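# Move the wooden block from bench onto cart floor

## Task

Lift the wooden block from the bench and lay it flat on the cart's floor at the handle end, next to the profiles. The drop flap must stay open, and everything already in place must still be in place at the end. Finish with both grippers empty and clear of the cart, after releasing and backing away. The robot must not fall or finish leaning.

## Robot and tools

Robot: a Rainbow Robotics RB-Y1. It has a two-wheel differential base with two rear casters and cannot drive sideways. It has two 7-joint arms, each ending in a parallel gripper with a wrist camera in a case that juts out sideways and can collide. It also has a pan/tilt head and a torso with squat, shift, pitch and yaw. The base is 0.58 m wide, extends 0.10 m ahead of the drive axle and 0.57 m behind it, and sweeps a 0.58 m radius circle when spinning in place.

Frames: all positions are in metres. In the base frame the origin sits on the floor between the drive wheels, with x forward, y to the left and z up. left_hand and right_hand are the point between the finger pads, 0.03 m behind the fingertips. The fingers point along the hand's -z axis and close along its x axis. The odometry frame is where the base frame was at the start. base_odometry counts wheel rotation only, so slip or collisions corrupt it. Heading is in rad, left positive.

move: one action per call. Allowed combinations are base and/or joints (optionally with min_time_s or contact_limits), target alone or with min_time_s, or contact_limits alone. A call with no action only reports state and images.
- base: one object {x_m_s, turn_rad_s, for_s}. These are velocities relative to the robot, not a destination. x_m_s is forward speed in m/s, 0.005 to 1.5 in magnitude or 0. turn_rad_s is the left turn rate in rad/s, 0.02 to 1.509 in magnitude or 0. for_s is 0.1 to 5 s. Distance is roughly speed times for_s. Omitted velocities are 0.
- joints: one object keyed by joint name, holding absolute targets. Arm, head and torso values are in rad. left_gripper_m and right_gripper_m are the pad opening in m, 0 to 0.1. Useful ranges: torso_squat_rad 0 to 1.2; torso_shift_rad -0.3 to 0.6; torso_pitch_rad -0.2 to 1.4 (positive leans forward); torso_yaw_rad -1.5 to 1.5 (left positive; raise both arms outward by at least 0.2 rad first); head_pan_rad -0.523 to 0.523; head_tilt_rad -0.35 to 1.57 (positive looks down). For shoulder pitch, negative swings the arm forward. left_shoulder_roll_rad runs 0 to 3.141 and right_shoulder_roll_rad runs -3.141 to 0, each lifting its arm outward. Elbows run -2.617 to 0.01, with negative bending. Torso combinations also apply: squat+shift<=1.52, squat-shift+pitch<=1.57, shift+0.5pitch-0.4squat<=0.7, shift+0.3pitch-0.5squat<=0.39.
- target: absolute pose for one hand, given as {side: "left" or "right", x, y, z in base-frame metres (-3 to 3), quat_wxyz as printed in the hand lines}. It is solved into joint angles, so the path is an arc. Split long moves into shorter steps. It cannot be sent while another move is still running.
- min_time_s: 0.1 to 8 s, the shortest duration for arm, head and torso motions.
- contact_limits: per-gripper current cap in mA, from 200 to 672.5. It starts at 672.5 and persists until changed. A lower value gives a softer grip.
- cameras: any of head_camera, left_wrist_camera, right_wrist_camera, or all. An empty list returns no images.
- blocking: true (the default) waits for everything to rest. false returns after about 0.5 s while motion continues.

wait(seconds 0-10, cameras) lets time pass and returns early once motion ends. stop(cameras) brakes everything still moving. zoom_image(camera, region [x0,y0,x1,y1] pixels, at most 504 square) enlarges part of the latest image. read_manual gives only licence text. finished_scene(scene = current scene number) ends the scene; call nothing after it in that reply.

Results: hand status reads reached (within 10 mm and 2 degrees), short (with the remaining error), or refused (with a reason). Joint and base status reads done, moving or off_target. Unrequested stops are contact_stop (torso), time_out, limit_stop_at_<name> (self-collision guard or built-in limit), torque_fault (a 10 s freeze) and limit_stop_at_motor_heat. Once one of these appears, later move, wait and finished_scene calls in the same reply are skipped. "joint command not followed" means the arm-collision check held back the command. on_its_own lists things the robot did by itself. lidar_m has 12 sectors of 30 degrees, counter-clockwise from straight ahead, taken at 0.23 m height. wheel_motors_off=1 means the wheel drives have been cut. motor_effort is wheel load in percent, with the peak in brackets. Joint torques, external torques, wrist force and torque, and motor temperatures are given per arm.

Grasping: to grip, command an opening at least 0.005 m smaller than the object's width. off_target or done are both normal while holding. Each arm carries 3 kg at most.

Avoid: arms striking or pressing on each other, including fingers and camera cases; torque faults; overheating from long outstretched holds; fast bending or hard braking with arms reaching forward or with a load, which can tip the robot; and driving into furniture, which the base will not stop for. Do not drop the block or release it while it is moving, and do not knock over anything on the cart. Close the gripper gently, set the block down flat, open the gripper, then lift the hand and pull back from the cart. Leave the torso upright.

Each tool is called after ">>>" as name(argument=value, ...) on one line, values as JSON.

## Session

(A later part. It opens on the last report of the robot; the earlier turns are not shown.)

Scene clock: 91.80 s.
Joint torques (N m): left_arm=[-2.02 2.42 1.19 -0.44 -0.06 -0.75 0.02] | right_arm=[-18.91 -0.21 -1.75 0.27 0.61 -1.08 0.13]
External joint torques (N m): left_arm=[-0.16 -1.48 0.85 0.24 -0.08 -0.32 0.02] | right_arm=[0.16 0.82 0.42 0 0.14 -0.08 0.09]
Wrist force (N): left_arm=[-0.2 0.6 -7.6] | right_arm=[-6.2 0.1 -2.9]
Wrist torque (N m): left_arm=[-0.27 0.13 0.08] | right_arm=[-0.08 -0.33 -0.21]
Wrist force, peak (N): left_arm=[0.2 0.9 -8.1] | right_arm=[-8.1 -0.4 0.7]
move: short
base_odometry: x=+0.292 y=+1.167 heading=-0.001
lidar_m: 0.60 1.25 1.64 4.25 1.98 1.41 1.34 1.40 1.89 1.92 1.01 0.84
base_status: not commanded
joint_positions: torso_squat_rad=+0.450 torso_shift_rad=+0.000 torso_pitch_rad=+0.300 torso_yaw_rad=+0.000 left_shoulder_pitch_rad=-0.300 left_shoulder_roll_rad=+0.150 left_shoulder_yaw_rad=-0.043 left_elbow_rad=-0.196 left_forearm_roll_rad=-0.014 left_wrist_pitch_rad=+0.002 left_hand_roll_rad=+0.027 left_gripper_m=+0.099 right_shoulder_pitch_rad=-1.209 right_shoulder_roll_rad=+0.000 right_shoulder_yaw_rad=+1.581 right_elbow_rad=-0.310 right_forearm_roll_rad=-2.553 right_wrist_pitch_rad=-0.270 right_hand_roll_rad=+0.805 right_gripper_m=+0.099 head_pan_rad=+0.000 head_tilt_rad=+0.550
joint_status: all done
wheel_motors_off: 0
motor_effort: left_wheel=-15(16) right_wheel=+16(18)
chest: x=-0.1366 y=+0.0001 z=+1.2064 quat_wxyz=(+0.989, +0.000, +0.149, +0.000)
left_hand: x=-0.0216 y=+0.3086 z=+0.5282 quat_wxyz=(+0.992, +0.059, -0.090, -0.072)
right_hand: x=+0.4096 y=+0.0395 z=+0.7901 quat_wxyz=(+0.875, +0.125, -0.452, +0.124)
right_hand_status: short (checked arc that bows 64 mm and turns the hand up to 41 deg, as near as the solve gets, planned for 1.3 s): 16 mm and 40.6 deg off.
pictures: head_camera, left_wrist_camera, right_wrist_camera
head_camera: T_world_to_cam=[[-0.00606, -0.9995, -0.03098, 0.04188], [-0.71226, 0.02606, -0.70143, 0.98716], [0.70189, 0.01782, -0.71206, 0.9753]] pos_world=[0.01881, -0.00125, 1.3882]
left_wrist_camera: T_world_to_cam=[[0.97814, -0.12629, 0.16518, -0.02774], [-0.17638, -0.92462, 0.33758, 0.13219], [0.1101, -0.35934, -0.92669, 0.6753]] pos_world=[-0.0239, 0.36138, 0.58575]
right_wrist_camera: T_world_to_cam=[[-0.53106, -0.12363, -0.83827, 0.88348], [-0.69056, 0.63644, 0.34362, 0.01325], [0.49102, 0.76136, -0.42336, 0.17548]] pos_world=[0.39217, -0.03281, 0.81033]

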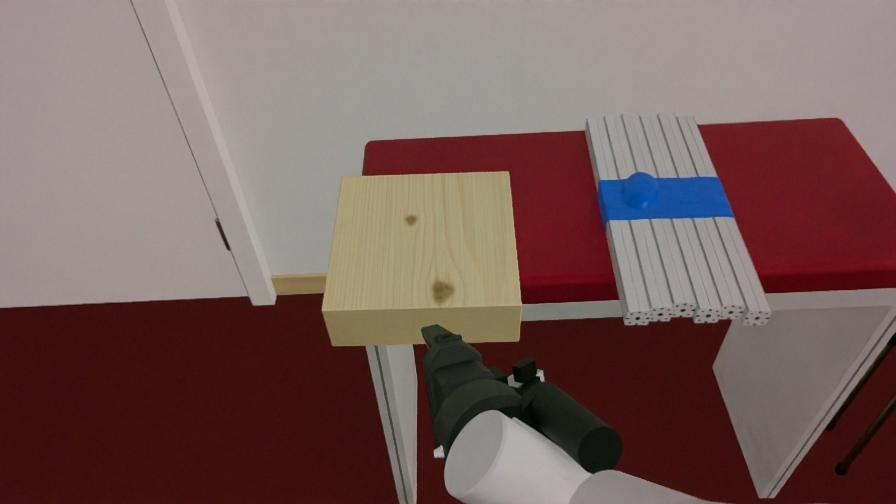

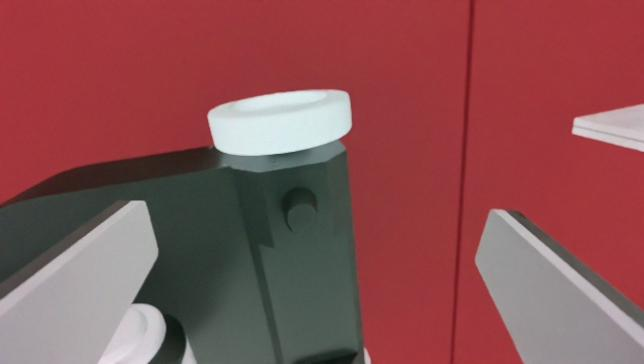

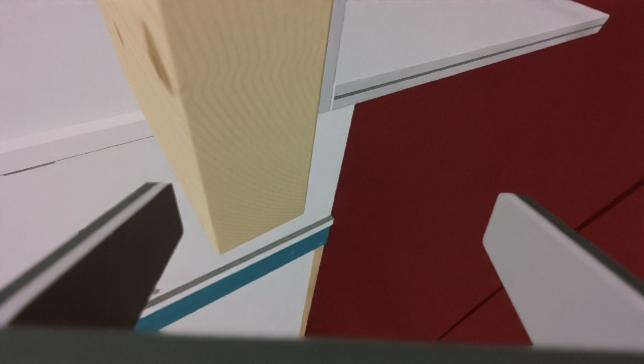

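>>> move(target={"side":"right","x":0.33,"y":-0.2,"z":0.92,"quat_wxyz":[0.7071,0,-0.7071,0]})

>>> move(joints={"torso_yaw_rad":0.35,"torso_squat_rad":0.7,"left_shoulder_roll_rad":0.35})

>>> move(target={"side":"right","x":0.4,"y":0.045,"z":0.79,"quat_wxyz":[0.7071,0,-0.7071,0]}, cameras=["all"])

Scene clock: 96.10 s.
Joint torques (N m): left_arm=[-2.34 2.72 1.15 -0.59 0 -0.61 0.04] | right_arm=[-11.07 -6.1 -6.6 -6.19 1.16 -0.96 -0.07]
External joint torques (N m): left_arm=[-0.48 -1.18 0.81 0.08 -0.02 -0.17 0.05] | right_arm=[-0.39 1.14 -0.46 -0.82 -0.36 0.13 -0.12]
Wrist force (N): left_arm=[-0.5 0.4 -7.3] | right_arm=[-7.4 1.0 1.0]
Wrist torque (N m): left_arm=[-0.22 0.06 0.10] | right_arm=[-0.18 -0.45 -0.27]
Wrist force, peak (N): left_arm=[-0.4 0.6 -8.3] | right_arm=[-7.9 0.4 1.6]
move: done
base_odometry: x=+0.292 y=+1.167 heading=-0.001
lidar_m: 0.60 1.24 1.65 4.25 1.99 1.40 1.34 1.40 1.87 1.94 1.00 0.84
base_status: not commanded
joint_positions: torso_squat_rad=+0.450 torso_shift_rad=+0.000 torso_pitch_rad=+0.300 torso_yaw_rad=+0.000 left_shoulder_pitch_rad=-0.300 left_shoulder_roll_rad=+0.150 left_shoulder_yaw_rad=-0.043 left_elbow_rad=-0.196 left_forearm_roll_rad=-0.014 left_wrist_pitch_rad=+0.002 left_hand_roll_rad=+0.027 left_gripper_m=+0.099 right_shoulder_pitch_rad=-0.564 right_shoulder_roll_rad=-0.757 right_shoulder_yaw_rad=+1.128 right_elbow_rad=-1.566 right_forearm_roll_rad=-1.897 right_wrist_pitch_rad=-1.130 right_hand_roll_rad=+0.979 right_gripper_m=+0.099 head_pan_rad=+0.000 head_tilt_rad=+0.550
joint_status: all done
wheel_motors_off: 0
motor_effort: left_wheel=-16(16) right_wheel=+16(18)
chest: x=-0.1366 y=+0.0001 z=+1.2064 quat_wxyz=(+0.989, +0.000, +0.149, +0.000)
left_hand: x=-0.0216 y=+0.3086 z=+0.5282 quat_wxyz=(+0.992, +0.059, -0.090, -0.072)
right_hand: x=+0.3299 y=-0.2001 z=+0.9199 quat_wxyz=(+0.707, +0.000, -0.707, +0.000)
right_hand_status: reached (checked arc that bows 76 mm and turns the hand up to 41 deg, planned for 1.3 s): 0 mm and 0.1 deg off.
pictures: none

Scene clock: 97.73 s.
Joint torques (N m): left_arm=[-2.13 9.61 1.91 -0.51 0 -0.61 0.04] | right_arm=[-11.9 -4.3 -6.26 -6.68 1.27 -0.99 0]
External joint torques (N m): left_arm=[-0.17 -2.68 0.83 0.03 -0.05 -0.23 0.04] | right_arm=[-0.35 0.82 -0.32 -0.63 -0.34 -0.09 -0.05]
Wrist force (N): left_arm=[-0.1 -1.3 -6.9] | right_arm=[-7.1 0.4 1.0]
Wrist torque (N m): left_arm=[-0.14 0.11 0.09] | right_arm=[-0.16 -0.41 -0.24]
Wrist force, peak (N): left_arm=[-0.1 -1.4 -7.9] | right_arm=[-7.6 0.5 1.4]
move: done
base_odometry: x=+0.292 y=+1.167 heading=-0.001
lidar_m: 0.60 1.26 1.64 4.25 1.99 1.43 1.33 1.39 1.87 1.92 1.01 0.85
base_status: not commanded
joint_positions: torso_squat_rad=+0.700 torso_shift_rad=+0.000 torso_pitch_rad=+0.300 torso_yaw_rad=+0.350 left_shoulder_pitch_rad=-0.300 left_shoulder_roll_rad=+0.350 left_shoulder_yaw_rad=-0.043 left_elbow_rad=-0.196 left_forearm_roll_rad=-0.014 left_wrist_pitch_rad=+0.002 left_hand_roll_rad=+0.027 left_gripper_m=+0.099 right_shoulder_pitch_rad=-0.564 right_shoulder_roll_rad=-0.757 right_shoulder_yaw_rad=+1.128 right_elbow_rad=-1.566 right_forearm_roll_rad=-1.897 right_wrist_pitch_rad=-1.130 right_hand_roll_rad=+0.979 right_gripper_m=+0.099 head_pan_rad=+0.000 head_tilt_rad=+0.550
joint_status: all done
wheel_motors_off: 0
motor_effort: left_wheel=-14(17) right_wheel=+13(18)
chest: x=-0.1366 y=+0.0001 z=+1.1115 quat_wxyz=(+0.974, +0.026, +0.147, +0.172)
left_hand: x=-0.1735 y=+0.5360 z=+0.5195 quat_wxyz=(+0.970, +0.221, -0.061, +0.078)
right_hand: x=+0.3647 y=-0.0060 z=+0.8142 quat_wxyz=(+0.696, +0.154, -0.696, +0.081)
pictures: none

Scene clock: 99.07 s.
Joint torques (N m): left_arm=[-2.16 9.95 2.03 -0.51 -0.05 -0.66 -0.01] | right_arm=[-15.68 0.12 -5.02 -5.55 1.41 -0.93 0.03]
External joint torques (N m): left_arm=[-0.21 -2.35 0.95 0.03 -0.1 -0.28 -0.01] | right_arm=[-0.26 -0.39 -1.52 0.15 -0.29 -0.07 -0.02]
Wrist force (N): left_arm=[0.2 -0.7 -6.9] | right_arm=[-7.0 0.5 1.2]
Wrist torque (N m): left_arm=[-0.25 0.17 0.05] | right_arm=[-0.14 -0.36 -0.26]
Wrist force, peak (N): left_arm=[-0.5 -0.9 -8.0] | right_arm=[-8.4 0.4 2.6]
move: done
base_odometry: x=+0.292 y=+1.167 heading=-0.001
lidar_m: 0.61 1.26 1.64 4.26 1.99 1.42 1.34 1.41 1.89 1.92 1.01 0.84
base_status: not commanded
joint_positions: torso_squat_rad=+0.700 torso_shift_rad=+0.000 torso_pitch_rad=+0.300 torso_yaw_rad=+0.350 left_shoulder_pitch_rad=-0.300 left_shoulder_roll_rad=+0.350 left_shoulder_yaw_rad=-0.043 left_elbow_rad=-0.196 left_forearm_roll_rad=-0.014 left_wrist_pitch_rad=+0.002 left_hand_roll_rad=+0.027 left_gripper_m=+0.099 right_shoulder_pitch_rad=-0.762 right_shoulder_roll_rad=-0.291 right_shoulder_yaw_rad=+1.053 right_elbow_rad=-0.985 right_forearm_roll_rad=-1.995 right_wrist_pitch_rad=-1.305 right_hand_roll_rad=+1.105 right_gripper_m=+0.099 head_pan_rad=+0.000 head_tilt_rad=+0.550
joint_status: all done
wheel_motors_off: 0
motor_effort: left_wheel=-15(16) right_wheel=+15(17)
chest: x=-0.1365 y=+0.0001 z=+1.1115 quat_wxyz=(+0.974, +0.026, +0.147, +0.172)
left_hand: x=-0.1735 y=+0.5359 z=+0.5195 quat_wxyz=(+0.970, +0.221, -0.061, +0.078)
right_hand: x=+0.3998 y=+0.0452 z=+0.7901 quat_wxyz=(+0.708, +0.000, -0.707, +0.001)
right_hand_status: reached (checked arc that bows 17 mm and turns the hand up to 20 deg, planned for 0.9 s): 0 mm and 0.1 deg off.
pictures: head_camera, left_wrist_camera, right_wrist_camera
head_camera: T_world_to_cam=[[0.32121, -0.93773, -0.13224, 0.19622], [-0.69345, -0.1378, -0.70721, 0.92961], [0.64495, 0.31887, -0.69453, 0.88036]] pos_world=[0.01383, 0.03138, 1.29481]
left_wrist_camera: T_world_to_cam=[[0.97615, 0.15148, 0.15553, 0.00681], [0.14666, -0.98829, 0.04207, 0.56222], [0.16008, -0.01826, -0.98694, 0.62271]] pos_world=[-0.18879, 0.56597, 0.58986]
right_wrist_camera: T_world_to_cam=[[0.02495, -0.02919, -0.99926, 0.77967], [-0.50809, 0.86047, -0.03783, 0.22116], [0.86094, 0.50866, 0.00664, -0.3002]] pos_world=[0.35137, -0.01483, 0.78945]

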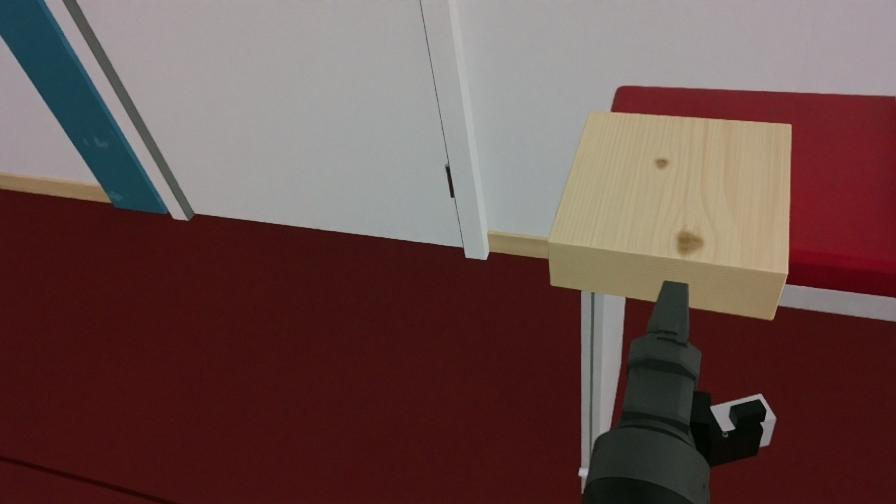

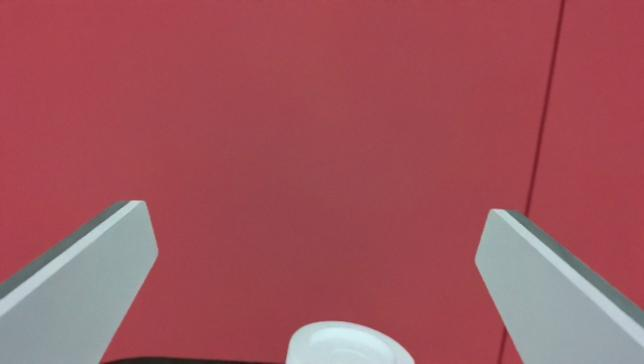

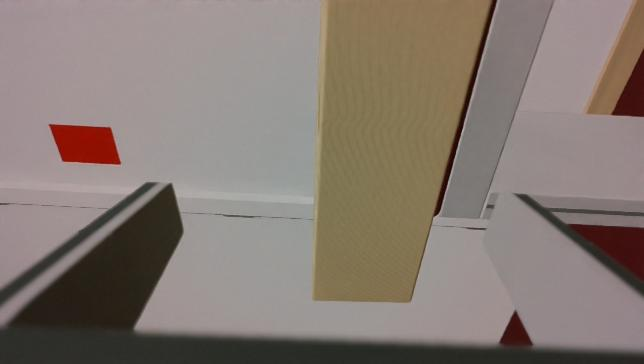

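>>> move(target={"side":"right","x":0.42,"y":0.047,"z":0.768,"quat_wxyz":[0.7071,0,-0.7071,0]})

>>> move(target={"side":"right","x":0.518,"y":0.047,"z":0.768,"quat_wxyz":[0.7071,0,-0.7071,0]}, min_time_s=1.2, cameras=["head_camera","right_wrist_camera"])

Scene clock: 104.30 s.
Joint torques (N m): left_arm=[-2.04 10.34 1.74 -0.38 -0.01 -0.61 -0.09] | right_arm=[-17.33 1.94 -1.27 -4.31 1.43 -1.19 0.17]
External joint torques (N m): left_arm=[-0.09 -1.96 0.66 0.16 -0.06 -0.23 -0.08] | right_arm=[-0.74 1.28 1.04 0.16 -0.07 -0.02 0.12]
Wrist force (N): left_arm=[-0.2 -0.9 -6.5] | right_arm=[-7.4 0.6 0.8]
Wrist torque (N m): left_arm=[-0.17 0.11 0.05] | right_arm=[-0.14 -0.44 -0.06]
Wrist force, peak (N): left_arm=[-0.5 -0.5 -8.0] | right_arm=[-8.1 0.3 1.4]
move: done
base_odometry: x=+0.292 y=+1.167 heading=-0.001
lidar_m: 0.61 1.25 1.66 4.27 1.98 1.43 1.33 1.40 1.89 1.94 1.02 0.85
base_status: not commanded
joint_positions: torso_squat_rad=+0.700 torso_shift_rad=+0.000 torso_pitch_rad=+0.300 torso_yaw_rad=+0.350 left_shoulder_pitch_rad=-0.300 left_shoulder_roll_rad=+0.350 left_shoulder_yaw_rad=-0.043 left_elbow_rad=-0.196 left_forearm_roll_rad=-0.014 left_wrist_pitch_rad=+0.002 left_hand_roll_rad=+0.027 left_gripper_m=+0.099 right_shoulder_pitch_rad=-0.851 right_shoulder_roll_rad=-0.184 right_shoulder_yaw_rad=+1.068 right_elbow_rad=-0.649 right_forearm_roll_rad=-1.973 right_wrist_pitch_rad=-1.225 right_hand_roll_rad=+0.913 right_gripper_m=+0.099 head_pan_rad=+0.000 head_tilt_rad=+0.550
joint_status: all done
wheel_motors_off: 0
motor_effort: left_wheel=-15(16) right_wheel=+16(17)
chest: x=-0.1365 y=+0.0001 z=+1.1115 quat_wxyz=(+0.974, +0.026, +0.147, +0.172)
left_hand: x=-0.1735 y=+0.5359 z=+0.5195 quat_wxyz=(+0.970, +0.221, -0.061, +0.078)
right_hand: x=+0.4199 y=+0.0468 z=+0.7682 quat_wxyz=(+0.708, +0.000, -0.706, +0.001)
right_hand_status: reached (checked arc that bows 11 mm and turns the hand up to 2 deg, planned for 0.7 s): 0 mm and 0.1 deg off.
pictures: none

Scene clock: 105.83 s.
Joint torques (N m): left_arm=[-2.13 9.86 1.68 -0.48 -0.09 -0.51 0.05] | right_arm=[-21.91 -3.07 -2.96 -2.37 0.7 -1.37 -0.06]
External joint torques (N m): left_arm=[-0.18 -2.43 0.6 0.05 -0.14 -0.13 0.06] | right_arm=[-1.04 -0.52 -1.83 0.49 -0.31 -0.01 -0.11]
Wrist force (N): left_arm=[0.1 -1.3 -7.3] | right_arm=[-7.1 0.3 0.3]
Wrist torque (N m): left_arm=[-0.14 0.14 0.10] | right_arm=[-0.05 -0.40 -0.07]
Wrist force, peak (N): left_arm=[0.0 -1.2 -7.9] | right_arm=[-7.6 0.0 1.1]
move: short
base_odometry: x=+0.292 y=+1.167 heading=-0.001
lidar_m: 0.60 1.25 1.66 4.25 1.96 1.42 1.34 1.41 1.87 1.93 1.01 0.84
base_status: not commanded
joint_positions: torso_squat_rad=+0.700 torso_shift_rad=+0.000 torso_pitch_rad=+0.300 torso_yaw_rad=+0.350 left_shoulder_pitch_rad=-0.300 left_shoulder_roll_rad=+0.350 left_shoulder_yaw_rad=-0.043 left_elbow_rad=-0.196 left_forearm_roll_rad=-0.014 left_wrist_pitch_rad=+0.002 left_hand_roll_rad=+0.027 left_gripper_m=+0.099 right_shoulder_pitch_rad=-1.101 right_shoulder_roll_rad=-0.186 right_shoulder_yaw_rad=+1.044 right_elbow_rad=-0.267 right_forearm_roll_rad=-2.052 right_wrist_pitch_rad=-0.728 right_hand_roll_rad=+0.765 right_gripper_m=+0.099 head_pan_rad=+0.000 head_tilt_rad=+0.550
joint_status: all done
wheel_motors_off: 0
motor_effort: left_wheel=-15(16) right_wheel=+16(17)
chest: x=-0.1365 y=+0.0001 z=+1.1115 quat_wxyz=(+0.974, +0.026, +0.147, +0.172)
left_hand: x=-0.1735 y=+0.5359 z=+0.5195 quat_wxyz=(+0.970, +0.221, -0.061, +0.078)
right_hand: x=+0.5171 y=+0.0467 z=+0.7686 quat_wxyz=(+0.770, +0.043, -0.635, +0.043)
right_hand_status: short (checked arc that bows 12 mm and turns the hand up to 13 deg, as near as the solve gets, planned for 1.2 s): 1 mm and 13.0 deg off. The place is met; only the turn is off.
head_camera: T_world_to_cam=[[0.3212, -0.93773, -0.13223, 0.1962], [-0.69349, -0.13782, -0.70716, 0.92955], [0.6449, 0.31884, -0.69458, 0.88042]] pos_world=[0.01383, 0.03138, 1.29481]
right_wrist_camera: T_world_to_cam=[[-0.15993, -0.03741, -0.98642, 0.84134], [-0.60522, 0.79315, 0.06804, 0.25065], [0.77983, 0.60788, -0.14949, -0.24457]] pos_world=[0.47698, -0.01865, 0.7763]

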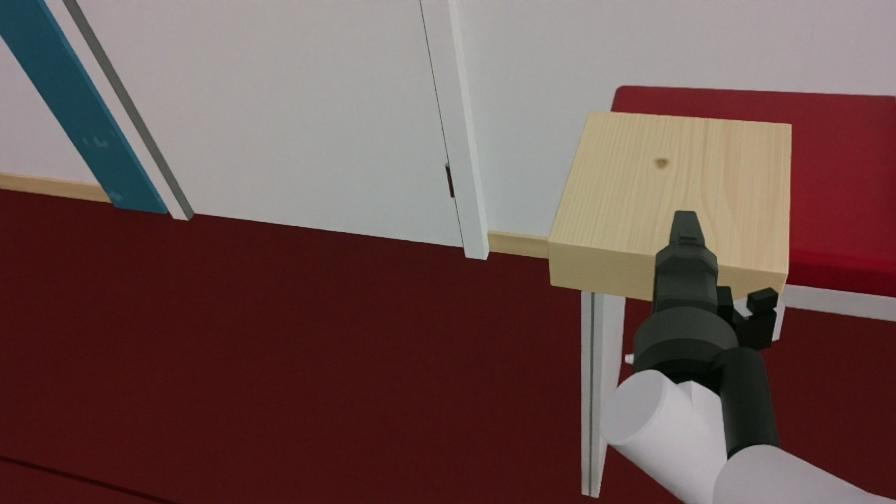

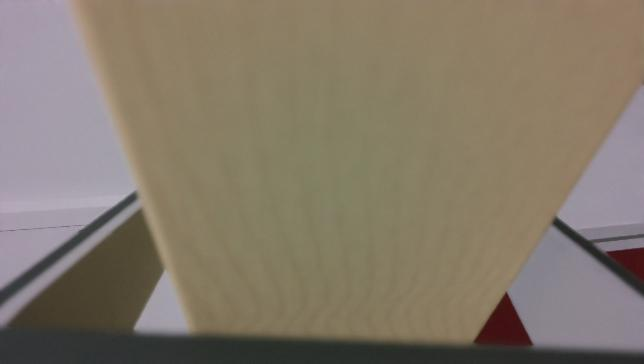

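>>> move(target={"side":"right","x":0.42,"y":0.047,"z":0.768,"quat_wxyz":[0.7071,0,-0.7071,0]})

>>> move(base={"x_m_s":0.2,"for_s":0.6}, target=null, joints=null, cameras=["right_wrist_camera"])

Scene clock: 108.63 s.
Joint torques (N m): left_arm=[-2.15 10.03 1.98 -0.52 0.04 -0.67 -0.04] | right_arm=[-17.99 1.23 -1.86 -4.49 1.57 -1.05 0.04]
External joint torques (N m): left_arm=[-0.2 -2.26 0.9 0.02 -0.01 -0.29 -0.04] | right_arm=[-1.32 0.52 0.32 -0.26 0.09 0.15 -0.01]
Wrist force (N): left_arm=[0.4 -0.5 -6.5] | right_arm=[-7.2 0.5 0.7]
Wrist torque (N m): left_arm=[-0.19 0.17 0.09] | right_arm=[-0.13 -0.43 -0.24]
Wrist force, peak (N): left_arm=[-0.2 -1.0 -8.0] | right_arm=[-8.2 0.8 2.4]
move: done
base_odometry: x=+0.292 y=+1.167 heading=-0.001
lidar_m: 0.60 1.25 1.66 4.24 2.00 1.41 1.35 1.41 1.87 1.93 1.01 0.84
base_status: not commanded
joint_positions: torso_squat_rad=+0.700 torso_shift_rad=+0.000 torso_pitch_rad=+0.300 torso_yaw_rad=+0.350 left_shoulder_pitch_rad=-0.300 left_shoulder_roll_rad=+0.350 left_shoulder_yaw_rad=-0.043 left_elbow_rad=-0.196 left_forearm_roll_rad=-0.014 left_wrist_pitch_rad=+0.002 left_hand_roll_rad=+0.027 left_gripper_m=+0.099 right_shoulder_pitch_rad=-0.864 right_shoulder_roll_rad=-0.171 right_shoulder_yaw_rad=+1.089 right_elbow_rad=-0.614 right_forearm_roll_rad=-1.984 right_wrist_pitch_rad=-1.235 right_hand_roll_rad=+0.890 right_gripper_m=+0.099 head_pan_rad=+0.000 head_tilt_rad=+0.550
joint_status: all done
wheel_motors_off: 0
motor_effort: left_wheel=-14(16) right_wheel=+15(17)
chest: x=-0.1365 y=+0.0001 z=+1.1115 quat_wxyz=(+0.974, +0.026, +0.147, +0.172)
left_hand: x=-0.1735 y=+0.5359 z=+0.5195 quat_wxyz=(+0.970, +0.221, -0.061, +0.078)
right_hand: x=+0.4199 y=+0.0469 z=+0.7682 quat_wxyz=(+0.705, -0.001, -0.709, -0.001)
right_hand_status: reached (checked arc that bows 9 mm and turns the hand up to 13 deg, planned for 0.7 s): 0 mm and 0.3 deg off.
pictures: none

Scene clock: 110.13 s.
Joint torques (N m): left_arm=[-2.05 10.36 1.87 -0.66 0.01 -0.56 0.01] | right_arm=[-17.21 0.73 -1.99 -3.71 1.1 -0.87 -0.04]
External joint torques (N m): left_arm=[-0.1 -1.93 0.79 -0.12 -0.04 -0.18 0.01] | right_arm=[-0.53 0.02 0.2 0.53 -0.38 0.34 -0.09]
Wrist force (N): left_arm=[-0.1 -1.0 -6.5] | right_arm=[-7.9 -0.3 4.9]
Wrist torque (N m): left_arm=[-0.19 0.17 0.06] | right_arm=[0.01 -0.59 -0.28]
Wrist force, peak (N): left_arm=[0.4 -1.9 -7.4] | right_arm=[-3.4 0.2 11.0]
move: done
base_odometry: x=+0.412 y=+1.167 heading=+0.000
lidar_m: 0.52 0.49 1.48 3.84 2.16 1.54 1.47 1.52 2.04 1.39 0.76 0.82
base_status: done (sent for 0.6 of 0.6 s)
joint_positions: torso_squat_rad=+0.700 torso_shift_rad=+0.000 torso_pitch_rad=+0.300 torso_yaw_rad=+0.350 left_shoulder_pitch_rad=-0.300 left_shoulder_roll_rad=+0.350 left_shoulder_yaw_rad=-0.043 left_elbow_rad=-0.196 left_forearm_roll_rad=-0.014 left_wrist_pitch_rad=+0.002 left_hand_roll_rad=+0.027 left_gripper_m=+0.099 right_shoulder_pitch_rad=-0.864 right_shoulder_roll_rad=-0.171 right_shoulder_yaw_rad=+1.089 right_elbow_rad=-0.614 right_forearm_roll_rad=-1.984 right_wrist_pitch_rad=-1.235 right_hand_roll_rad=+0.890 right_gripper_m=+0.099 head_pan_rad=+0.000 head_tilt_rad=+0.550
joint_status: not commanded
wheel_motors_off: 0
motor_effort: left_wheel=+24(29) right_wheel=-11(37)
chest: x=-0.1365 y=+0.0001 z=+1.1115 quat_wxyz=(+0.974, +0.026, +0.147, +0.172)
left_hand: x=-0.1735 y=+0.5359 z=+0.5195 quat_wxyz=(+0.970, +0.221, -0.061, +0.078)
right_hand: x=+0.4198 y=+0.0471 z=+0.7682 quat_wxyz=(+0.705, -0.001, -0.709, -0.001)
right_wrist_camera: T_world_to_cam=[[0.03184, -0.02863, -0.99908, 0.75429], [-0.50454, 0.86242, -0.04079, 0.22962], [0.8628, 0.50538, 0.01301, -0.32389]] pos_world=[0.37129, -0.01275, 0.76718]

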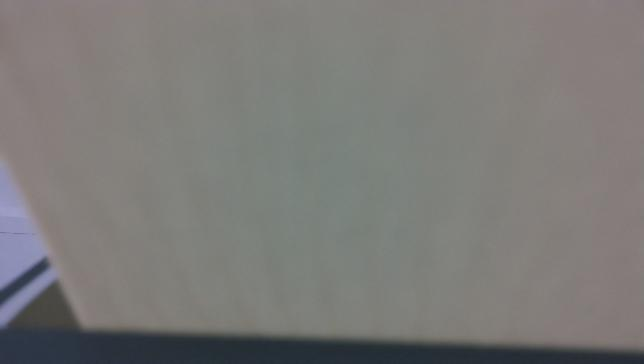

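>>> move(target={"side":"right","x":0.416,"y":0.047,"z":0.768,"quat_wxyz":[0.7071,0,-0.7071,0]})

>>> move(joints={"right_gripper_m":0.04}, cameras=["head_camera","right_wrist_camera"])

Scene clock: 112.57 s.
Joint torques (N m): left_arm=[-1.88 9.91 1.88 -0.54 0 -0.58 0.01] | right_arm=[-15.93 0.15 -2.86 -4.86 1.17 -1.25 -0.04]
External joint torques (N m): left_arm=[0.07 -2.38 0.8 0 -0.05 -0.2 0.02] | right_arm=[0.54 -0.59 -0.5 -0.46 -0.34 -0.07 -0.09]
Wrist force (N): left_arm=[0.3 -1.2 -6.3] | right_arm=[-7.6 0.5 1.4]
Wrist torque (N m): left_arm=[-0.16 0.20 0.08] | right_arm=[-0.16 -0.46 -0.25]
Wrist force, peak (N): left_arm=[0.7 -1.5 -7.7] | right_arm=[-6.8 0.1 6.0]
move: done
base_odometry: x=+0.412 y=+1.167 heading=+0.000
lidar_m: 0.51 0.49 1.49 3.84 2.16 1.54 1.46 1.53 2.05 1.37 0.76 0.83
base_status: not commanded
joint_positions: torso_squat_rad=+0.700 torso_shift_rad=+0.000 torso_pitch_rad=+0.300 torso_yaw_rad=+0.350 left_shoulder_pitch_rad=-0.300 left_shoulder_roll_rad=+0.350 left_shoulder_yaw_rad=-0.043 left_elbow_rad=-0.196 left_forearm_roll_rad=-0.014 left_wrist_pitch_rad=+0.002 left_hand_roll_rad=+0.027 left_gripper_m=+0.099 right_shoulder_pitch_rad=-0.849 right_shoulder_roll_rad=-0.185 right_shoulder_yaw_rad=+1.089 right_elbow_rad=-0.658 right_forearm_roll_rad=-1.987 right_wrist_pitch_rad=-1.244 right_hand_roll_rad=+0.913 right_gripper_m=+0.099 head_pan_rad=+0.000 head_tilt_rad=+0.550
joint_status: all done
wheel_motors_off: 0
motor_effort: left_wheel=+24(25) right_wheel=-12(14)
chest: x=-0.1365 y=+0.0001 z=+1.1115 quat_wxyz=(+0.974, +0.026, +0.147, +0.172)
left_hand: x=-0.1735 y=+0.5359 z=+0.5195 quat_wxyz=(+0.970, +0.221, -0.061, +0.078)
right_hand: x=+0.4160 y=+0.0472 z=+0.7681 quat_wxyz=(+0.706, +0.000, -0.708, +0.000)
right_hand_status: reached (checked arc that bows 2 mm and turns the hand up to 0 deg, planned for 0.2 s): 0 mm and 0.1 deg off.
pictures: none

Scene clock: 113.73 s.
Joint torques (N m): left_arm=[-2.03 9.99 1.83 -0.59 -0.09 -0.58 -0.06] | right_arm=[-18.41 -0.04 -3.13 -5.03 2.31 -2.62 0.17]
External joint torques (N m): left_arm=[-0.09 -2.3 0.75 -0.05 -0.13 -0.2 -0.06] | right_arm=[-1.96 -0.78 -0.78 -0.62 0.81 -1.44 0.12]
Wrist force (N): left_arm=[-0.5 -0.6 -7.0] | right_arm=[-16.1 2.2 -2.2]
Wrist torque (N m): left_arm=[-0.21 0.08 0.05] | right_arm=[-0.05 -0.65 -0.57]
Wrist force, peak (N): left_arm=[-0.3 -1.2 -8.0] | right_arm=[-17.7 2.4 -1.4]
move: off_target
base_odometry: x=+0.412 y=+1.167 heading=+0.000
lidar_m: 0.50 0.49 1.49 3.83 2.16 1.53 1.46 1.52 2.04 1.37 0.77 0.82
base_status: not commanded
joint_positions: torso_squat_rad=+0.700 torso_shift_rad=+0.000 torso_pitch_rad=+0.300 torso_yaw_rad=+0.350 left_shoulder_pitch_rad=-0.300 left_shoulder_roll_rad=+0.350 left_shoulder_yaw_rad=-0.043 left_elbow_rad=-0.196 left_forearm_roll_rad=-0.014 left_wrist_pitch_rad=+0.002 left_hand_roll_rad=+0.027 left_gripper_m=+0.099 right_shoulder_pitch_rad=-0.848 right_shoulder_roll_rad=-0.185 right_shoulder_yaw_rad=+1.089 right_elbow_rad=-0.658 right_forearm_roll_rad=-1.987 right_wrist_pitch_rad=-1.244 right_hand_roll_rad=+0.913 right_gripper_m=+0.074 head_pan_rad=+0.000 head_tilt_rad=+0.550
joint_status: right_gripper_m off_target (ended at +0.074, target +0.040)
wheel_motors_off: 0
motor_effort: left_wheel=+23(25) right_wheel=-14(14)
chest: x=-0.1365 y=+0.0001 z=+1.1115 quat_wxyz=(+0.974, +0.026, +0.147, +0.172)
left_hand: x=-0.1735 y=+0.5359 z=+0.5194 quat_wxyz=(+0.970, +0.221, -0.061, +0.078)
right_hand: x=+0.4158 y=+0.0471 z=+0.7676 quat_wxyz=(+0.707, +0.000, -0.707, +0.000)
head_camera: T_world_to_cam=[[0.32118, -0.93773, -0.13228, 0.19621], [-0.6936, -0.13782, -0.70706, 0.92942], [0.6448, 0.31884, -0.69468, 0.88042]] pos_world=[0.01393, 0.03138, 1.29471]
right_wrist_camera: T_world_to_cam=[[0.02696, -0.02886, -0.99922, 0.75589], [-0.50592, 0.86172, -0.03855, 0.22649], [0.86216, 0.50657, 0.00863, -0.31685]] pos_world=[0.36738, -0.01284, 0.76676]

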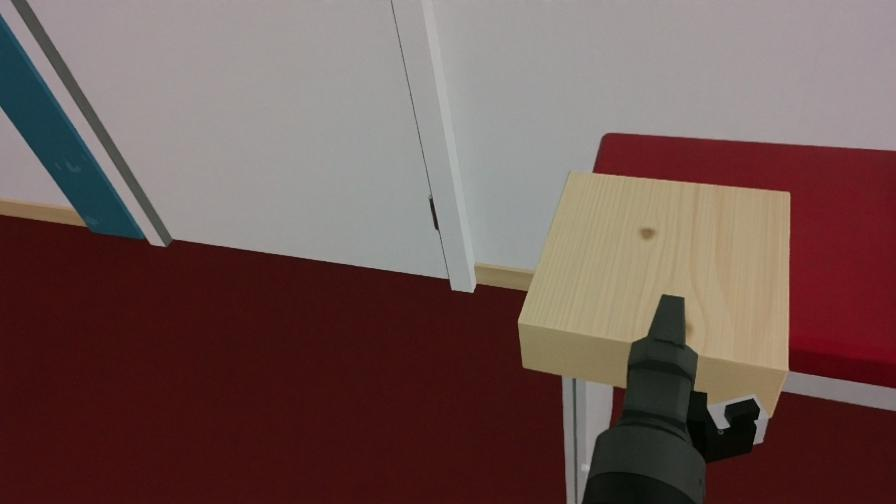

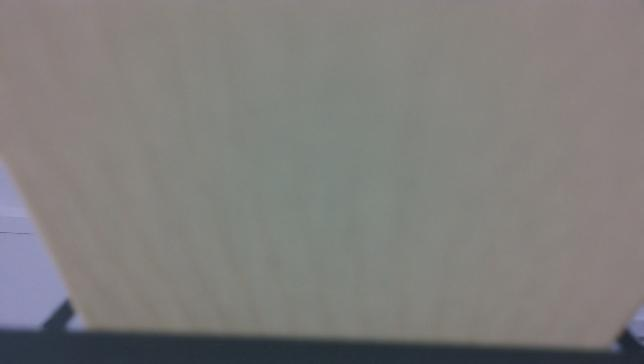

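>>> move(target={"side":"right","x":0.41,"y":0.045,"z":0.83,"quat_wxyz":[0.7071,0,-0.7071,0]}, min_time_s=1.2, cameras=["head_camera","right_wrist_camera"])

Scene clock: 116.80 s.
Joint torques (N m): left_arm=[-1.9 10.18 1.96 -0.49 0.03 -0.67 -0.02] | right_arm=[-28.92 -1.11 -8.55 -12.26 8.11 -2.96 -0.61]
External joint torques (N m): left_arm=[0.02 -2.11 0.88 0.03 -0.02 -0.29 -0.02] | right_arm=[-13.11 -0.72 -3.97 -6.05 6.3 -2.37 -0.66]
Wrist force (N): left_arm=[-0.9 -1.1 -7.4] | right_arm=[-28.3 1.5 1.4]
Wrist torque (N m): left_arm=[-0.16 0.02 0.10] | right_arm=[-0.21 1.52 0.32]
Wrist force, peak (N): left_arm=[-0.3 -1.4 -7.7] | right_arm=[-31.6 -0.1 -0.6]
move: done
base_odometry: x=+0.412 y=+1.167 heading=+0.000
lidar_m: 0.49 0.48 1.49 3.83 2.17 1.54 1.46 1.53 2.04 1.39 0.77 0.82
base_status: not commanded
joint_positions: torso_squat_rad=+0.700 torso_shift_rad=+0.000 torso_pitch_rad=+0.301 torso_yaw_rad=+0.350 left_shoulder_pitch_rad=-0.300 left_shoulder_roll_rad=+0.350 left_shoulder_yaw_rad=-0.043 left_elbow_rad=-0.196 left_forearm_roll_rad=-0.014 left_wrist_pitch_rad=+0.002 left_hand_roll_rad=+0.027 left_gripper_m=+0.099 right_shoulder_pitch_rad=-0.772 right_shoulder_roll_rad=-0.380 right_shoulder_yaw_rad=+1.035 right_elbow_rad=-1.202 right_forearm_roll_rad=-2.076 right_wrist_pitch_rad=-1.334 right_hand_roll_rad=+1.261 right_gripper_m=+0.074 head_pan_rad=+0.000 head_tilt_rad=+0.550
joint_status: all done
wheel_motors_off: 0
motor_effort: left_wheel=+24(26) right_wheel=-13(17)
chest: x=-0.1361 y=+0.0001 z=+1.1114 quat_wxyz=(+0.974, +0.026, +0.148, +0.172)
left_hand: x=-0.1735 y=+0.5359 z=+0.5194 quat_wxyz=(+0.970, +0.221, -0.060, +0.077)
right_hand: x=+0.4092 y=+0.0442 z=+0.8272 quat_wxyz=(+0.709, -0.001, -0.705, +0.001)
right_hand_status: reached (checked arc that bows 17 mm and turns the hand up to 3 deg, planned for 1.2 s): 3 mm and 0.3 deg off.
head_camera: T_world_to_cam=[[0.3211, -0.93775, -0.13238, 0.19618], [-0.69406, -0.1379, -0.70659, 0.9291], [0.64435, 0.31876, -0.69513, 0.88063]] pos_world=[0.01443, 0.03138, 1.29461]
right_wrist_camera: T_world_to_cam=[[0.02109, -0.03166, -0.99928, 0.81803], [-0.50642, 0.86145, -0.03798, 0.22767], [0.86203, 0.50685, 0.00214, -0.30477]] pos_world=[0.36076, -0.01575, 0.82674]

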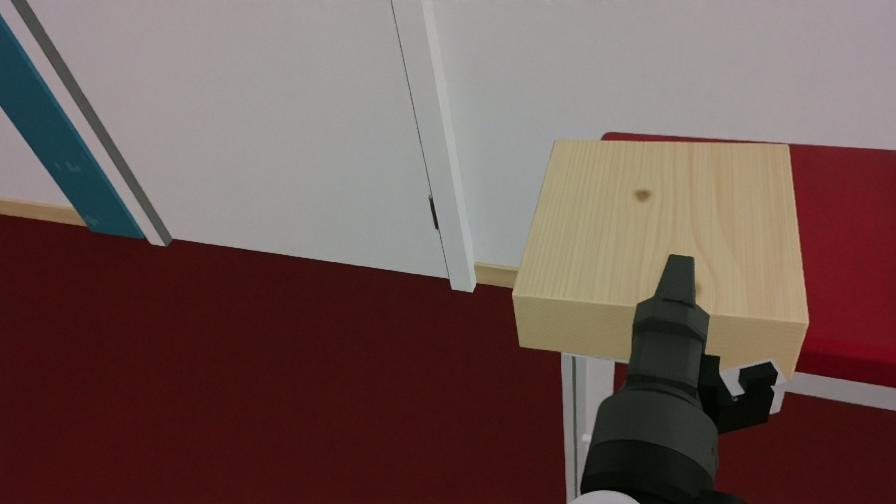

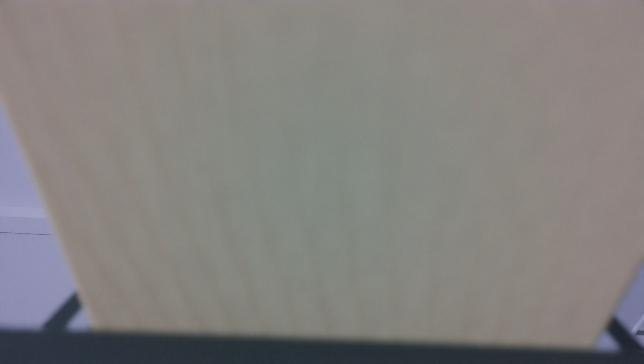

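>>> move(target={"side":"right","x":0.37,"y":0.03,"z":0.93,"quat_wxyz":[0.766,0,-0.643,0]}, min_time_s=1.2)

>>> move(base={"turn_rad_s":0.7,"for_s":1.9}, joints={"torso_yaw_rad":0.0}, min_time_s=2)

>>> move(base={"x_m_s":-0.6,"for_s":2.43})

>>> move(base={"turn_rad_s":-0.7,"for_s":1.9}, joints={"torso_squat_rad":0.8,"torso_pitch_rad":0.5}, min_time_s=2, cameras=["head_camera"])

Scene clock: 128.97 s.
Joint torques (N m): left_arm=[-2.19 10.35 1.97 -0.46 -0.06 -0.64 -0.12] | right_arm=[-26.21 -0.72 -10.64 -15.06 8.48 2.24 -0.79]
External joint torques (N m): left_arm=[-0.27 -1.95 0.89 0.07 -0.1 -0.26 -0.12] | right_arm=[-12.15 0.1 -5.11 -7.71 6.68 1.78 -0.84]
Wrist force (N): left_arm=[-0.3 -1.1 -7.0] | right_arm=[-27.7 1.7 -3.9]
Wrist torque (N m): left_arm=[-0.17 0.11 0.10] | right_arm=[-0.22 1.49 0.33]
Wrist force, peak (N): left_arm=[-0.8 -0.5 -8.3] | right_arm=[-31.8 -2.6 -4.6]
move: done
base_odometry: x=+0.412 y=+1.167 heading=+0.000
lidar_m: 0.51 0.49 1.50 3.83 2.15 1.54 1.46 1.53 2.04 1.38 0.77 0.81
base_status: not commanded
joint_positions: torso_squat_rad=+0.700 torso_shift_rad=+0.000 torso_pitch_rad=+0.301 torso_yaw_rad=+0.350 left_shoulder_pitch_rad=-0.300 left_shoulder_roll_rad=+0.350 left_shoulder_yaw_rad=-0.043 left_elbow_rad=-0.196 left_forearm_roll_rad=-0.014 left_wrist_pitch_rad=+0.002 left_hand_roll_rad=+0.027 left_gripper_m=+0.099 right_shoulder_pitch_rad=-0.695 right_shoulder_roll_rad=-0.509 right_shoulder_yaw_rad=+0.877 right_elbow_rad=-1.912 right_forearm_roll_rad=-2.342 right_wrist_pitch_rad=-1.547 right_hand_roll_rad=+1.831 right_gripper_m=+0.074 head_pan_rad=+0.000 head_tilt_rad=+0.550
joint_status: all done
wheel_motors_off: 0
motor_effort: left_wheel=+23(25) right_wheel=-14(15)
chest: x=-0.1361 y=+0.0001 z=+1.1114 quat_wxyz=(+0.974, +0.026, +0.148, +0.172)
left_hand: x=-0.1736 y=+0.5359 z=+0.5194 quat_wxyz=(+0.970, +0.221, -0.060, +0.077)
right_hand: x=+0.3694 y=+0.0295 z=+0.9275 quat_wxyz=(+0.767, -0.001, -0.641, +0.001)
right_hand_status: reached (checked arc that bows 19 mm and turns the hand up to 10 deg, planned for 1.2 s): 3 mm and 0.3 deg off.
pictures: none

Scene clock: 132.60 s.
Joint torques (N m): left_arm=[-1.84 7.29 1.71 -0.59 -0.06 -0.61 -0.04] | right_arm=[-25.62 -3.23 -10.86 -14.32 8.7 1.35 -0.77]
External joint torques (N m): left_arm=[-0.03 -2.25 0.88 -0.05 -0.09 -0.22 -0.04] | right_arm=[-12.36 -0.55 -4.87 -7.21 6.85 1.07 -0.82]
Wrist force (N): left_arm=[-0.2 0.0 -7.2] | right_arm=[-28.2 4.0 -3.8]
Wrist torque (N m): left_arm=[-0.28 0.12 0.15] | right_arm=[0.01 1.46 0.33]
Wrist force, peak (N): left_arm=[-0.8 0.5 -8.1] | right_arm=[-29.3 2.1 -4.0]
move: done
base_odometry: x=+0.412 y=+1.167 heading=+1.330
lidar_m: 2.21 2.97 1.70 1.46 1.46 1.70 2.94 1.12 0.77 1.09 0.48 1.26
base_status: done (sent for 1.9 of 1.9 s)
joint_positions: torso_squat_rad=+0.700 torso_shift_rad=+0.000 torso_pitch_rad=+0.301 torso_yaw_rad=+0.000 left_shoulder_pitch_rad=-0.300 left_shoulder_roll_rad=+0.350 left_shoulder_yaw_rad=-0.043 left_elbow_rad=-0.196 left_forearm_roll_rad=-0.014 left_wrist_pitch_rad=+0.002 left_hand_roll_rad=+0.027 left_gripper_m=+0.099 right_shoulder_pitch_rad=-0.695 right_shoulder_roll_rad=-0.509 right_shoulder_yaw_rad=+0.877 right_elbow_rad=-1.912 right_forearm_roll_rad=-2.342 right_wrist_pitch_rad=-1.547 right_hand_roll_rad=+1.831 right_gripper_m=+0.074 head_pan_rad=+0.000 head_tilt_rad=+0.550
joint_status: all done
wheel_motors_off: 0
motor_effort: left_wheel=+4(38) right_wheel=+18(45)
chest: x=-0.1361 y=+0.0000 z=+1.1114 quat_wxyz=(+0.989, +0.000, +0.150, +0.000)
left_hand: x=-0.0062 y=+0.4555 z=+0.4675 quat_wxyz=(+0.980, +0.158, -0.092, -0.082)
right_hand: x=+0.3479 y=-0.1564 z=+0.9342 quat_wxyz=(+0.756, -0.147, -0.631, -0.094)
pictures: none

Scene clock: 136.77 s.
Joint torques (N m): left_arm=[-2.48 7.27 1.73 -0.62 -0.08 -0.57 0.01] | right_arm=[-25.36 -2.99 -11.16 -13.83 8.67 1.3 -0.8]
External joint torques (N m): left_arm=[-0.66 -2.27 0.89 -0.08 -0.12 -0.17 0.01] | right_arm=[-12.09 -0.3 -5.17 -6.72 6.82 1.02 -0.85]
Wrist force (N): left_arm=[-0.3 -0.9 -7.6] | right_arm=[-27.6 3.6 -3.2]
Wrist torque (N m): left_arm=[-0.20 0.17 0.10] | right_arm=[-0.12 1.42 0.33]
Wrist force, peak (N): left_arm=[-0.2 -1.1 -8.3] | right_arm=[-29.4 6.3 -4.1]
move: done
base_odometry: x=+0.065 y=-0.252 heading=+1.332
lidar_m: 1.75 2.20 1.26 1.08 1.08 1.27 2.19 3.00 0.81 0.69 0.68 1.11
base_status: done (sent for 2.43 of 2.43 s)
joint_positions: torso_squat_rad=+0.700 torso_shift_rad=+0.000 torso_pitch_rad=+0.301 torso_yaw_rad=+0.000 left_shoulder_pitch_rad=-0.300 left_shoulder_roll_rad=+0.350 left_shoulder_yaw_rad=-0.043 left_elbow_rad=-0.196 left_forearm_roll_rad=-0.014 left_wrist_pitch_rad=+0.002 left_hand_roll_rad=+0.027 left_gripper_m=+0.099 right_shoulder_pitch_rad=-0.695 right_shoulder_roll_rad=-0.509 right_shoulder_yaw_rad=+0.877 right_elbow_rad=-1.912 right_forearm_roll_rad=-2.342 right_wrist_pitch_rad=-1.547 right_hand_roll_rad=+1.831 right_gripper_m=+0.074 head_pan_rad=+0.000 head_tilt_rad=+0.550
joint_status: not commanded
wheel_motors_off: 0
motor_effort: left_wheel=+20(43) right_wheel=-22(52)
chest: x=-0.1361 y=+0.0000 z=+1.1114 quat_wxyz=(+0.989, +0.000, +0.150, +0.000)
left_hand: x=-0.0063 y=+0.4555 z=+0.4676 quat_wxyz=(+0.980, +0.158, -0.092, -0.082)
right_hand: x=+0.3479 y=-0.1564 z=+0.9343 quat_wxyz=(+0.756, -0.147, -0.631, -0.094)
pictures: none

Scene clock: 140.40 s.
Joint torques (N m): left_arm=[2.89 6.77 1.96 1.51 -0.07 -0.33 -0.05] | right_arm=[-21.86 -2.13 -9.61 -14.82 8.4 0.6 -0.76]
External joint torques (N m): left_arm=[-1.06 -1.99 1.19 -0.09 -0.1 -0.32 -0.06] | right_arm=[-11.7 -0.19 -5.06 -7.13 6.66 0.47 -0.81]
Wrist force (N): left_arm=[1.0 0.2 -7.5] | right_arm=[-26.6 7.5 -8.4]
Wrist torque (N m): left_arm=[-0.26 0.19 0.08] | right_arm=[0.04 1.39 0.31]
Wrist force, peak (N): left_arm=[1.1 0.6 -8.5] | right_arm=[-27.2 6.7 -8.1]
move: done
base_odometry: x=+0.065 y=-0.252 heading=+0.002
lidar_m: 0.68 0.71 1.75 4.74 1.59 1.13 1.09 1.13 1.53 3.89 1.00 0.71
base_status: done (sent for 1.9 of 1.9 s)
joint_positions: torso_squat_rad=+0.800 torso_shift_rad=+0.000 torso_pitch_rad=+0.501 torso_yaw_rad=+0.000 left_shoulder_pitch_rad=-0.300 left_shoulder_roll_rad=+0.350 left_shoulder_yaw_rad=-0.043 left_elbow_rad=-0.196 left_forearm_roll_rad=-0.014 left_wrist_pitch_rad=+0.002 left_hand_roll_rad=+0.027 left_gripper_m=+0.099 right_shoulder_pitch_rad=-0.695 right_shoulder_roll_rad=-0.509 right_shoulder_yaw_rad=+0.877 right_elbow_rad=-1.912 right_forearm_roll_rad=-2.342 right_wrist_pitch_rad=-1.547 right_hand_roll_rad=+1.831 right_gripper_m=+0.074 head_pan_rad=+0.000 head_tilt_rad=+0.550
joint_status: all done
wheel_motors_off: 0
motor_effort: left_wheel=+20(46) right_wheel=-2(45)
chest: x=-0.0793 y=+0.0000 z=+1.0397 quat_wxyz=(+0.969, +0.000, +0.248, +0.000)
left_hand: x=-0.0799 y=+0.4555 z=+0.3828 quat_wxyz=(+0.984, +0.149, +0.006, -0.097)
right_hand: x=+0.3599 y=-0.1564 z=+0.7699 quat_wxyz=(+0.815, -0.156, -0.553, -0.078)
head_camera: T_world_to_cam=[[-0.0121, -0.9995, -0.02937, 0.03483], [-0.83794, 0.02616, -0.54514, 0.7386], [0.54563, 0.01802, -0.83783, 0.9347]] pos_world=[0.10933, -0.00135, 1.18678]

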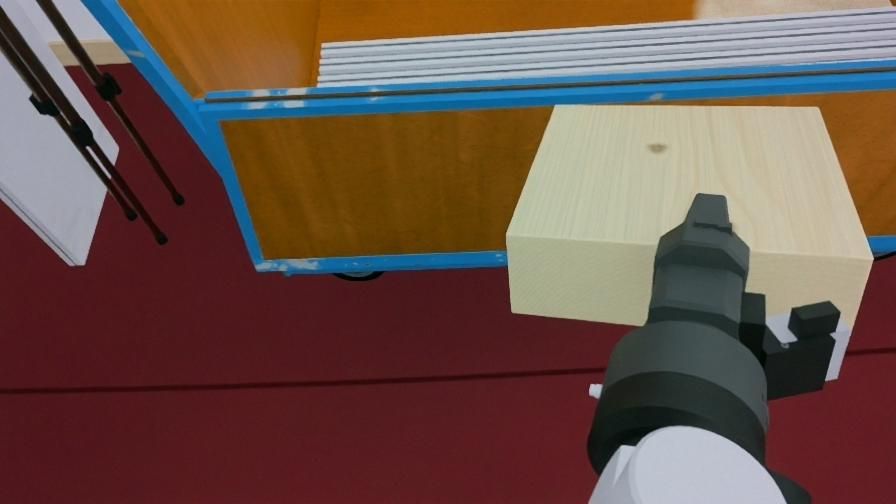

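>>> move(target={"side":"right","x":0.4,"y":-0.05,"z":0.88,"quat_wxyz":[0.596,0.380,-0.380,0.596]}, min_time_s=2.5, cameras=["head_camera"])

Scene clock: 148.70 s.
Joint torques (N m): left_arm=[2.92 6.87 1.47 1.63 -0.04 -0.27 -0.04] | right_arm=[-30.42 -10.03 -17.46 -1.19 -6.1 1.97 -0.68]
External joint torques (N m): left_arm=[-1.03 -1.89 0.7 0.04 -0.07 -0.26 -0.04] | right_arm=[-10.66 -0.87 -7.61 -1.78 -4.94 1.65 -0.73]
Wrist force (N): left_arm=[0.7 -0.4 -7.8] | right_arm=[-25.8 1.2 -11.1]
Wrist torque (N m): left_arm=[-0.21 0.15 0.05] | right_arm=[-0.37 1.35 0.48]
Wrist force, peak (N): left_arm=[1.4 -1.5 -8.3] | right_arm=[-28.6 6.3 -8.4]
move: done
base_odometry: x=+0.065 y=-0.252 heading=+0.002
lidar_m: 0.68 0.72 1.75 4.74 1.60 1.15 1.08 1.14 1.52 3.89 0.98 0.72
base_status: not commanded
joint_positions: torso_squat_rad=+0.800 torso_shift_rad=+0.000 torso_pitch_rad=+0.501 torso_yaw_rad=+0.000 left_shoulder_pitch_rad=-0.300 left_shoulder_roll_rad=+0.350 left_shoulder_yaw_rad=-0.043 left_elbow_rad=-0.196 left_forearm_roll_rad=-0.014 left_wrist_pitch_rad=+0.002 left_hand_roll_rad=+0.027 left_gripper_m=+0.099 right_shoulder_pitch_rad=-1.708 right_shoulder_roll_rad=-1.135 right_shoulder_yaw_rad=+1.527 right_elbow_rad=-1.323 right_forearm_roll_rad=-3.000 right_wrist_pitch_rad=+0.829 right_hand_roll_rad=+1.783 right_gripper_m=+0.074 head_pan_rad=+0.000 head_tilt_rad=+0.550
joint_status: all done
wheel_motors_off: 0
motor_effort: left_wheel=+20(20) right_wheel=-2(4)
chest: x=-0.0793 y=+0.0001 z=+1.0397 quat_wxyz=(+0.969, +0.000, +0.248, +0.000)
left_hand: x=-0.0799 y=+0.4555 z=+0.3827 quat_wxyz=(+0.984, +0.149, +0.006, -0.097)
right_hand: x=+0.3988 y=-0.0512 z=+0.8783 quat_wxyz=(+0.601, +0.375, -0.381, +0.594)
right_hand_status: reached (checked arc that bows 130 mm and turns the hand up to 108 deg, planned for 2.5 s): 2 mm and 0.9 deg off.
head_camera: T_world_to_cam=[[-0.01212, -0.9995, -0.02915, 0.03466], [-0.83797, 0.02606, -0.5451, 0.7385], [0.54559, 0.01782, -0.83786, 0.93466]] pos_world=[0.10933, -0.00125, 1.18668]

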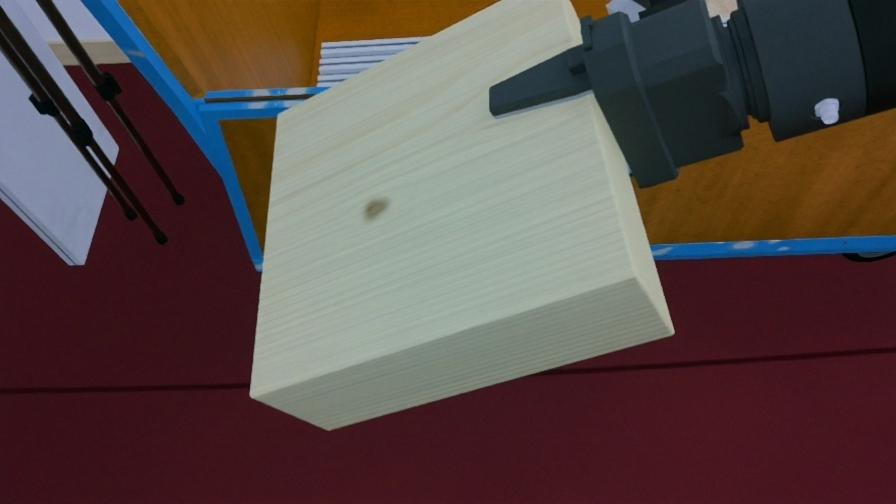

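>>> move(base={"x_m_s":0.35,"for_s":1.4})

>>> move(target={"side":"right","x":0.40,"y":0.0,"z":0.95,"quat_wxyz":[0.596,0.380,-0.380,0.596]}, min_time_s=1)

>>> move(joints={"torso_squat_rad":0.95,"torso_shift_rad":0.15,"torso_pitch_rad":0.6,"head_tilt_rad":0.6}, min_time_s=1.5, cameras=["head_camera"])

Scene clock: 157.10 s.
Joint torques (N m): left_arm=[4.14 7.05 1.59 1.41 -0.18 -0.31 0.03] | right_arm=[-30.37 -9.97 -18 -1.06 -6.3 1.92 -0.77]
External joint torques (N m): left_arm=[0.19 -1.71 0.82 -0.19 -0.21 -0.3 0.02] | right_arm=[-10.61 -0.81 -8.16 -1.64 -5.14 1.6 -0.81]
Wrist force (N): left_arm=[0.7 -0.8 -8.0] | right_arm=[-25.8 0.6 -11.2]
Wrist torque (N m): left_arm=[-0.13 0.14 0.05] | right_arm=[-0.41 1.35 0.48]
Wrist force, peak (N): left_arm=[0.9 -1.1 -8.9] | right_arm=[-26.8 1.5 -11.5]
move: done
base_odometry: x=+0.555 y=-0.251 heading=+0.002
lidar_m: 0.19 0.20 0.27 1.58 2.33 1.64 1.57 1.64 2.20 0.86 0.29 0.21
base_status: done (sent for 1.4 of 1.4 s)
joint_positions: torso_squat_rad=+0.800 torso_shift_rad=+0.000 torso_pitch_rad=+0.501 torso_yaw_rad=+0.000 left_shoulder_pitch_rad=-0.300 left_shoulder_roll_rad=+0.350 left_shoulder_yaw_rad=-0.043 left_elbow_rad=-0.196 left_forearm_roll_rad=-0.014 left_wrist_pitch_rad=+0.002 left_hand_roll_rad=+0.027 left_gripper_m=+0.099 right_shoulder_pitch_rad=-1.709 right_shoulder_roll_rad=-1.135 right_shoulder_yaw_rad=+1.527 right_elbow_rad=-1.323 right_forearm_roll_rad=-3.000 right_wrist_pitch_rad=+0.829 right_hand_roll_rad=+1.783 right_gripper_m=+0.074 head_pan_rad=+0.000 head_tilt_rad=+0.550
joint_status: not commanded
wheel_motors_off: 0
motor_effort: left_wheel=-3(48) right_wheel=+4(35)
chest: x=-0.0792 y=+0.0001 z=+1.0396 quat_wxyz=(+0.969, +0.000, +0.248, +0.000)
left_hand: x=-0.0798 y=+0.4555 z=+0.3827 quat_wxyz=(+0.984, +0.149, +0.006, -0.097)
right_hand: x=+0.3988 y=-0.0512 z=+0.8782 quat_wxyz=(+0.601, +0.375, -0.381, +0.594)
pictures: none

Scene clock: 158.43 s.
Joint torques (N m): left_arm=[3.76 7.23 1.56 1.48 -0.01 -0.24 0.04] | right_arm=[-31.29 -8.62 -18.74 1.01 -5.98 0.29 -0.58]
External joint torques (N m): left_arm=[-0.19 -1.52 0.79 -0.12 -0.03 -0.23 0.04] | right_arm=[-10.72 -0.88 -8.21 -0.21 -4.9 0.32 -0.62]
Wrist force (N): left_arm=[1.2 -0.1 -7.7] | right_arm=[-26.1 0.6 -10.9]
Wrist torque (N m): left_arm=[-0.21 0.18 0.05] | right_arm=[-0.35 1.35 0.47]
Wrist force, peak (N): left_arm=[1.2 -0.4 -8.4] | right_arm=[-27.4 0.4 -11.4]
move: done
base_odometry: x=+0.555 y=-0.251 heading=+0.002
lidar_m: 0.19 0.20 0.27 1.57 2.32 1.64 1.57 1.64 2.20 0.86 0.30 0.20
base_status: not commanded
joint_positions: torso_squat_rad=+0.800 torso_shift_rad=+0.000 torso_pitch_rad=+0.501 torso_yaw_rad=+0.000 left_shoulder_pitch_rad=-0.300 left_shoulder_roll_rad=+0.350 left_shoulder_yaw_rad=-0.043 left_elbow_rad=-0.196 left_forearm_roll_rad=-0.014 left_wrist_pitch_rad=+0.002 left_hand_roll_rad=+0.027 left_gripper_m=+0.099 right_shoulder_pitch_rad=-1.896 right_shoulder_roll_rad=-1.126 right_shoulder_yaw_rad=+1.545 right_elbow_rad=-1.415 right_forearm_roll_rad=-2.966 right_wrist_pitch_rad=+0.761 right_hand_roll_rad=+1.576 right_gripper_m=+0.074 head_pan_rad=+0.000 head_tilt_rad=+0.550
joint_status: all done
wheel_motors_off: 0
motor_effort: left_wheel=-5(5) right_wheel=+4(8)
chest: x=-0.0793 y=+0.0001 z=+1.0396 quat_wxyz=(+0.969, +0.000, +0.248, +0.000)
left_hand: x=-0.0798 y=+0.4554 z=+0.3827 quat_wxyz=(+0.984, +0.149, +0.006, -0.097)
right_hand: x=+0.3990 y=-0.0011 z=+0.9479 quat_wxyz=(+0.596, +0.381, -0.380, +0.596)
right_hand_status: reached (checked arc that bows 4 mm and turns the hand up to 1 deg, planned for 1.0 s): 3 mm and 0.1 deg off.
pictures: none

Scene clock: 160.27 s.
Joint torques (N m): left_arm=[6.04 6.6 1.47 2.59 -0.14 -0.04 -0.03] | right_arm=[-30.61 -8.72 -18.4 -0.24 -6 1.3 -0.6]
External joint torques (N m): left_arm=[-0.75 -1.63 0.74 -0.06 -0.16 -0.23 -0.04] | right_arm=[-10.47 -0.8 -8.08 -0.76 -4.91 1.14 -0.65]
Wrist force (N): left_arm=[1.7 -0.3 -7.5] | right_arm=[-26.4 -2.3 -11.3]
Wrist torque (N m): left_arm=[-0.20 0.23 0.07] | right_arm=[-0.60 1.35 0.46]
Wrist force, peak (N): left_arm=[1.5 0.1 -8.2] | right_arm=[-27.3 -2.2 -11.6]
move: done
base_odometry: x=+0.555 y=-0.251 heading=+0.002
lidar_m: 0.19 0.20 0.28 1.58 2.31 1.65 1.57 1.64 2.21 0.87 0.31 0.20
base_status: not commanded
joint_positions: torso_squat_rad=+0.950 torso_shift_rad=+0.150 torso_pitch_rad=+0.601 torso_yaw_rad=+0.000 left_shoulder_pitch_rad=-0.300 left_shoulder_roll_rad=+0.350 left_shoulder_yaw_rad=-0.043 left_elbow_rad=-0.196 left_forearm_roll_rad=-0.014 left_wrist_pitch_rad=+0.002 left_hand_roll_rad=+0.027 left_gripper_m=+0.099 right_shoulder_pitch_rad=-1.896 right_shoulder_roll_rad=-1.126 right_shoulder_yaw_rad=+1.546 right_elbow_rad=-1.415 right_forearm_roll_rad=-2.966 right_wrist_pitch_rad=+0.761 right_hand_roll_rad=+1.576 right_gripper_m=+0.074 head_pan_rad=+0.000 head_tilt_rad=+0.600
joint_status: all done
wheel_motors_off: 0
motor_effort: left_wheel=-4(6) right_wheel=+2(8)
chest: x=+0.0080 y=+0.0001 z=+0.9383 quat_wxyz=(+0.955, +0.000, +0.296, +0.000)
left_hand: x=-0.0583 y=+0.4554 z=+0.2847 quat_wxyz=(+0.983, +0.144, +0.055, -0.105)
right_hand: x=+0.4747 y=-0.0011 z=+0.7992 quat_wxyz=(+0.615, +0.410, -0.350, +0.576)
head_camera: T_world_to_cam=[[-0.01625, -0.9995, -0.02697, 0.0308], [-0.91003, 0.02596, -0.41372, 0.6297], [0.41422, 0.01782, -0.91, 0.88022]] pos_world=[0.20894, -0.00125, 1.06236]

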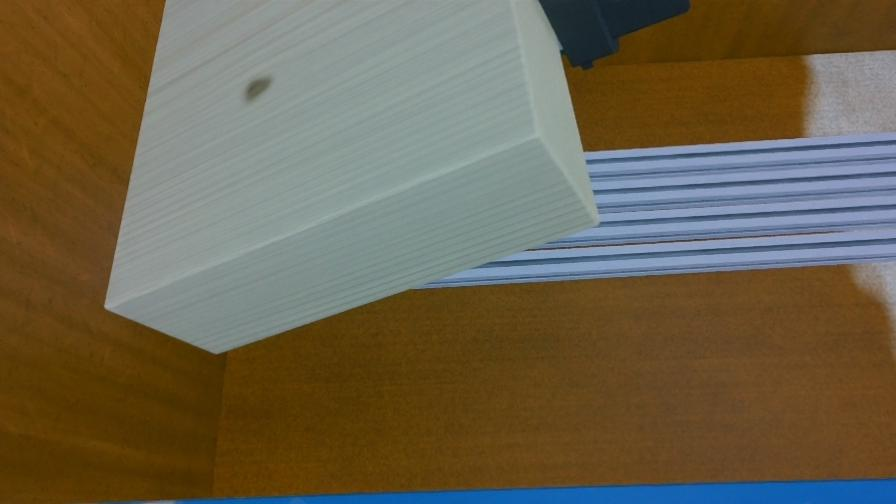

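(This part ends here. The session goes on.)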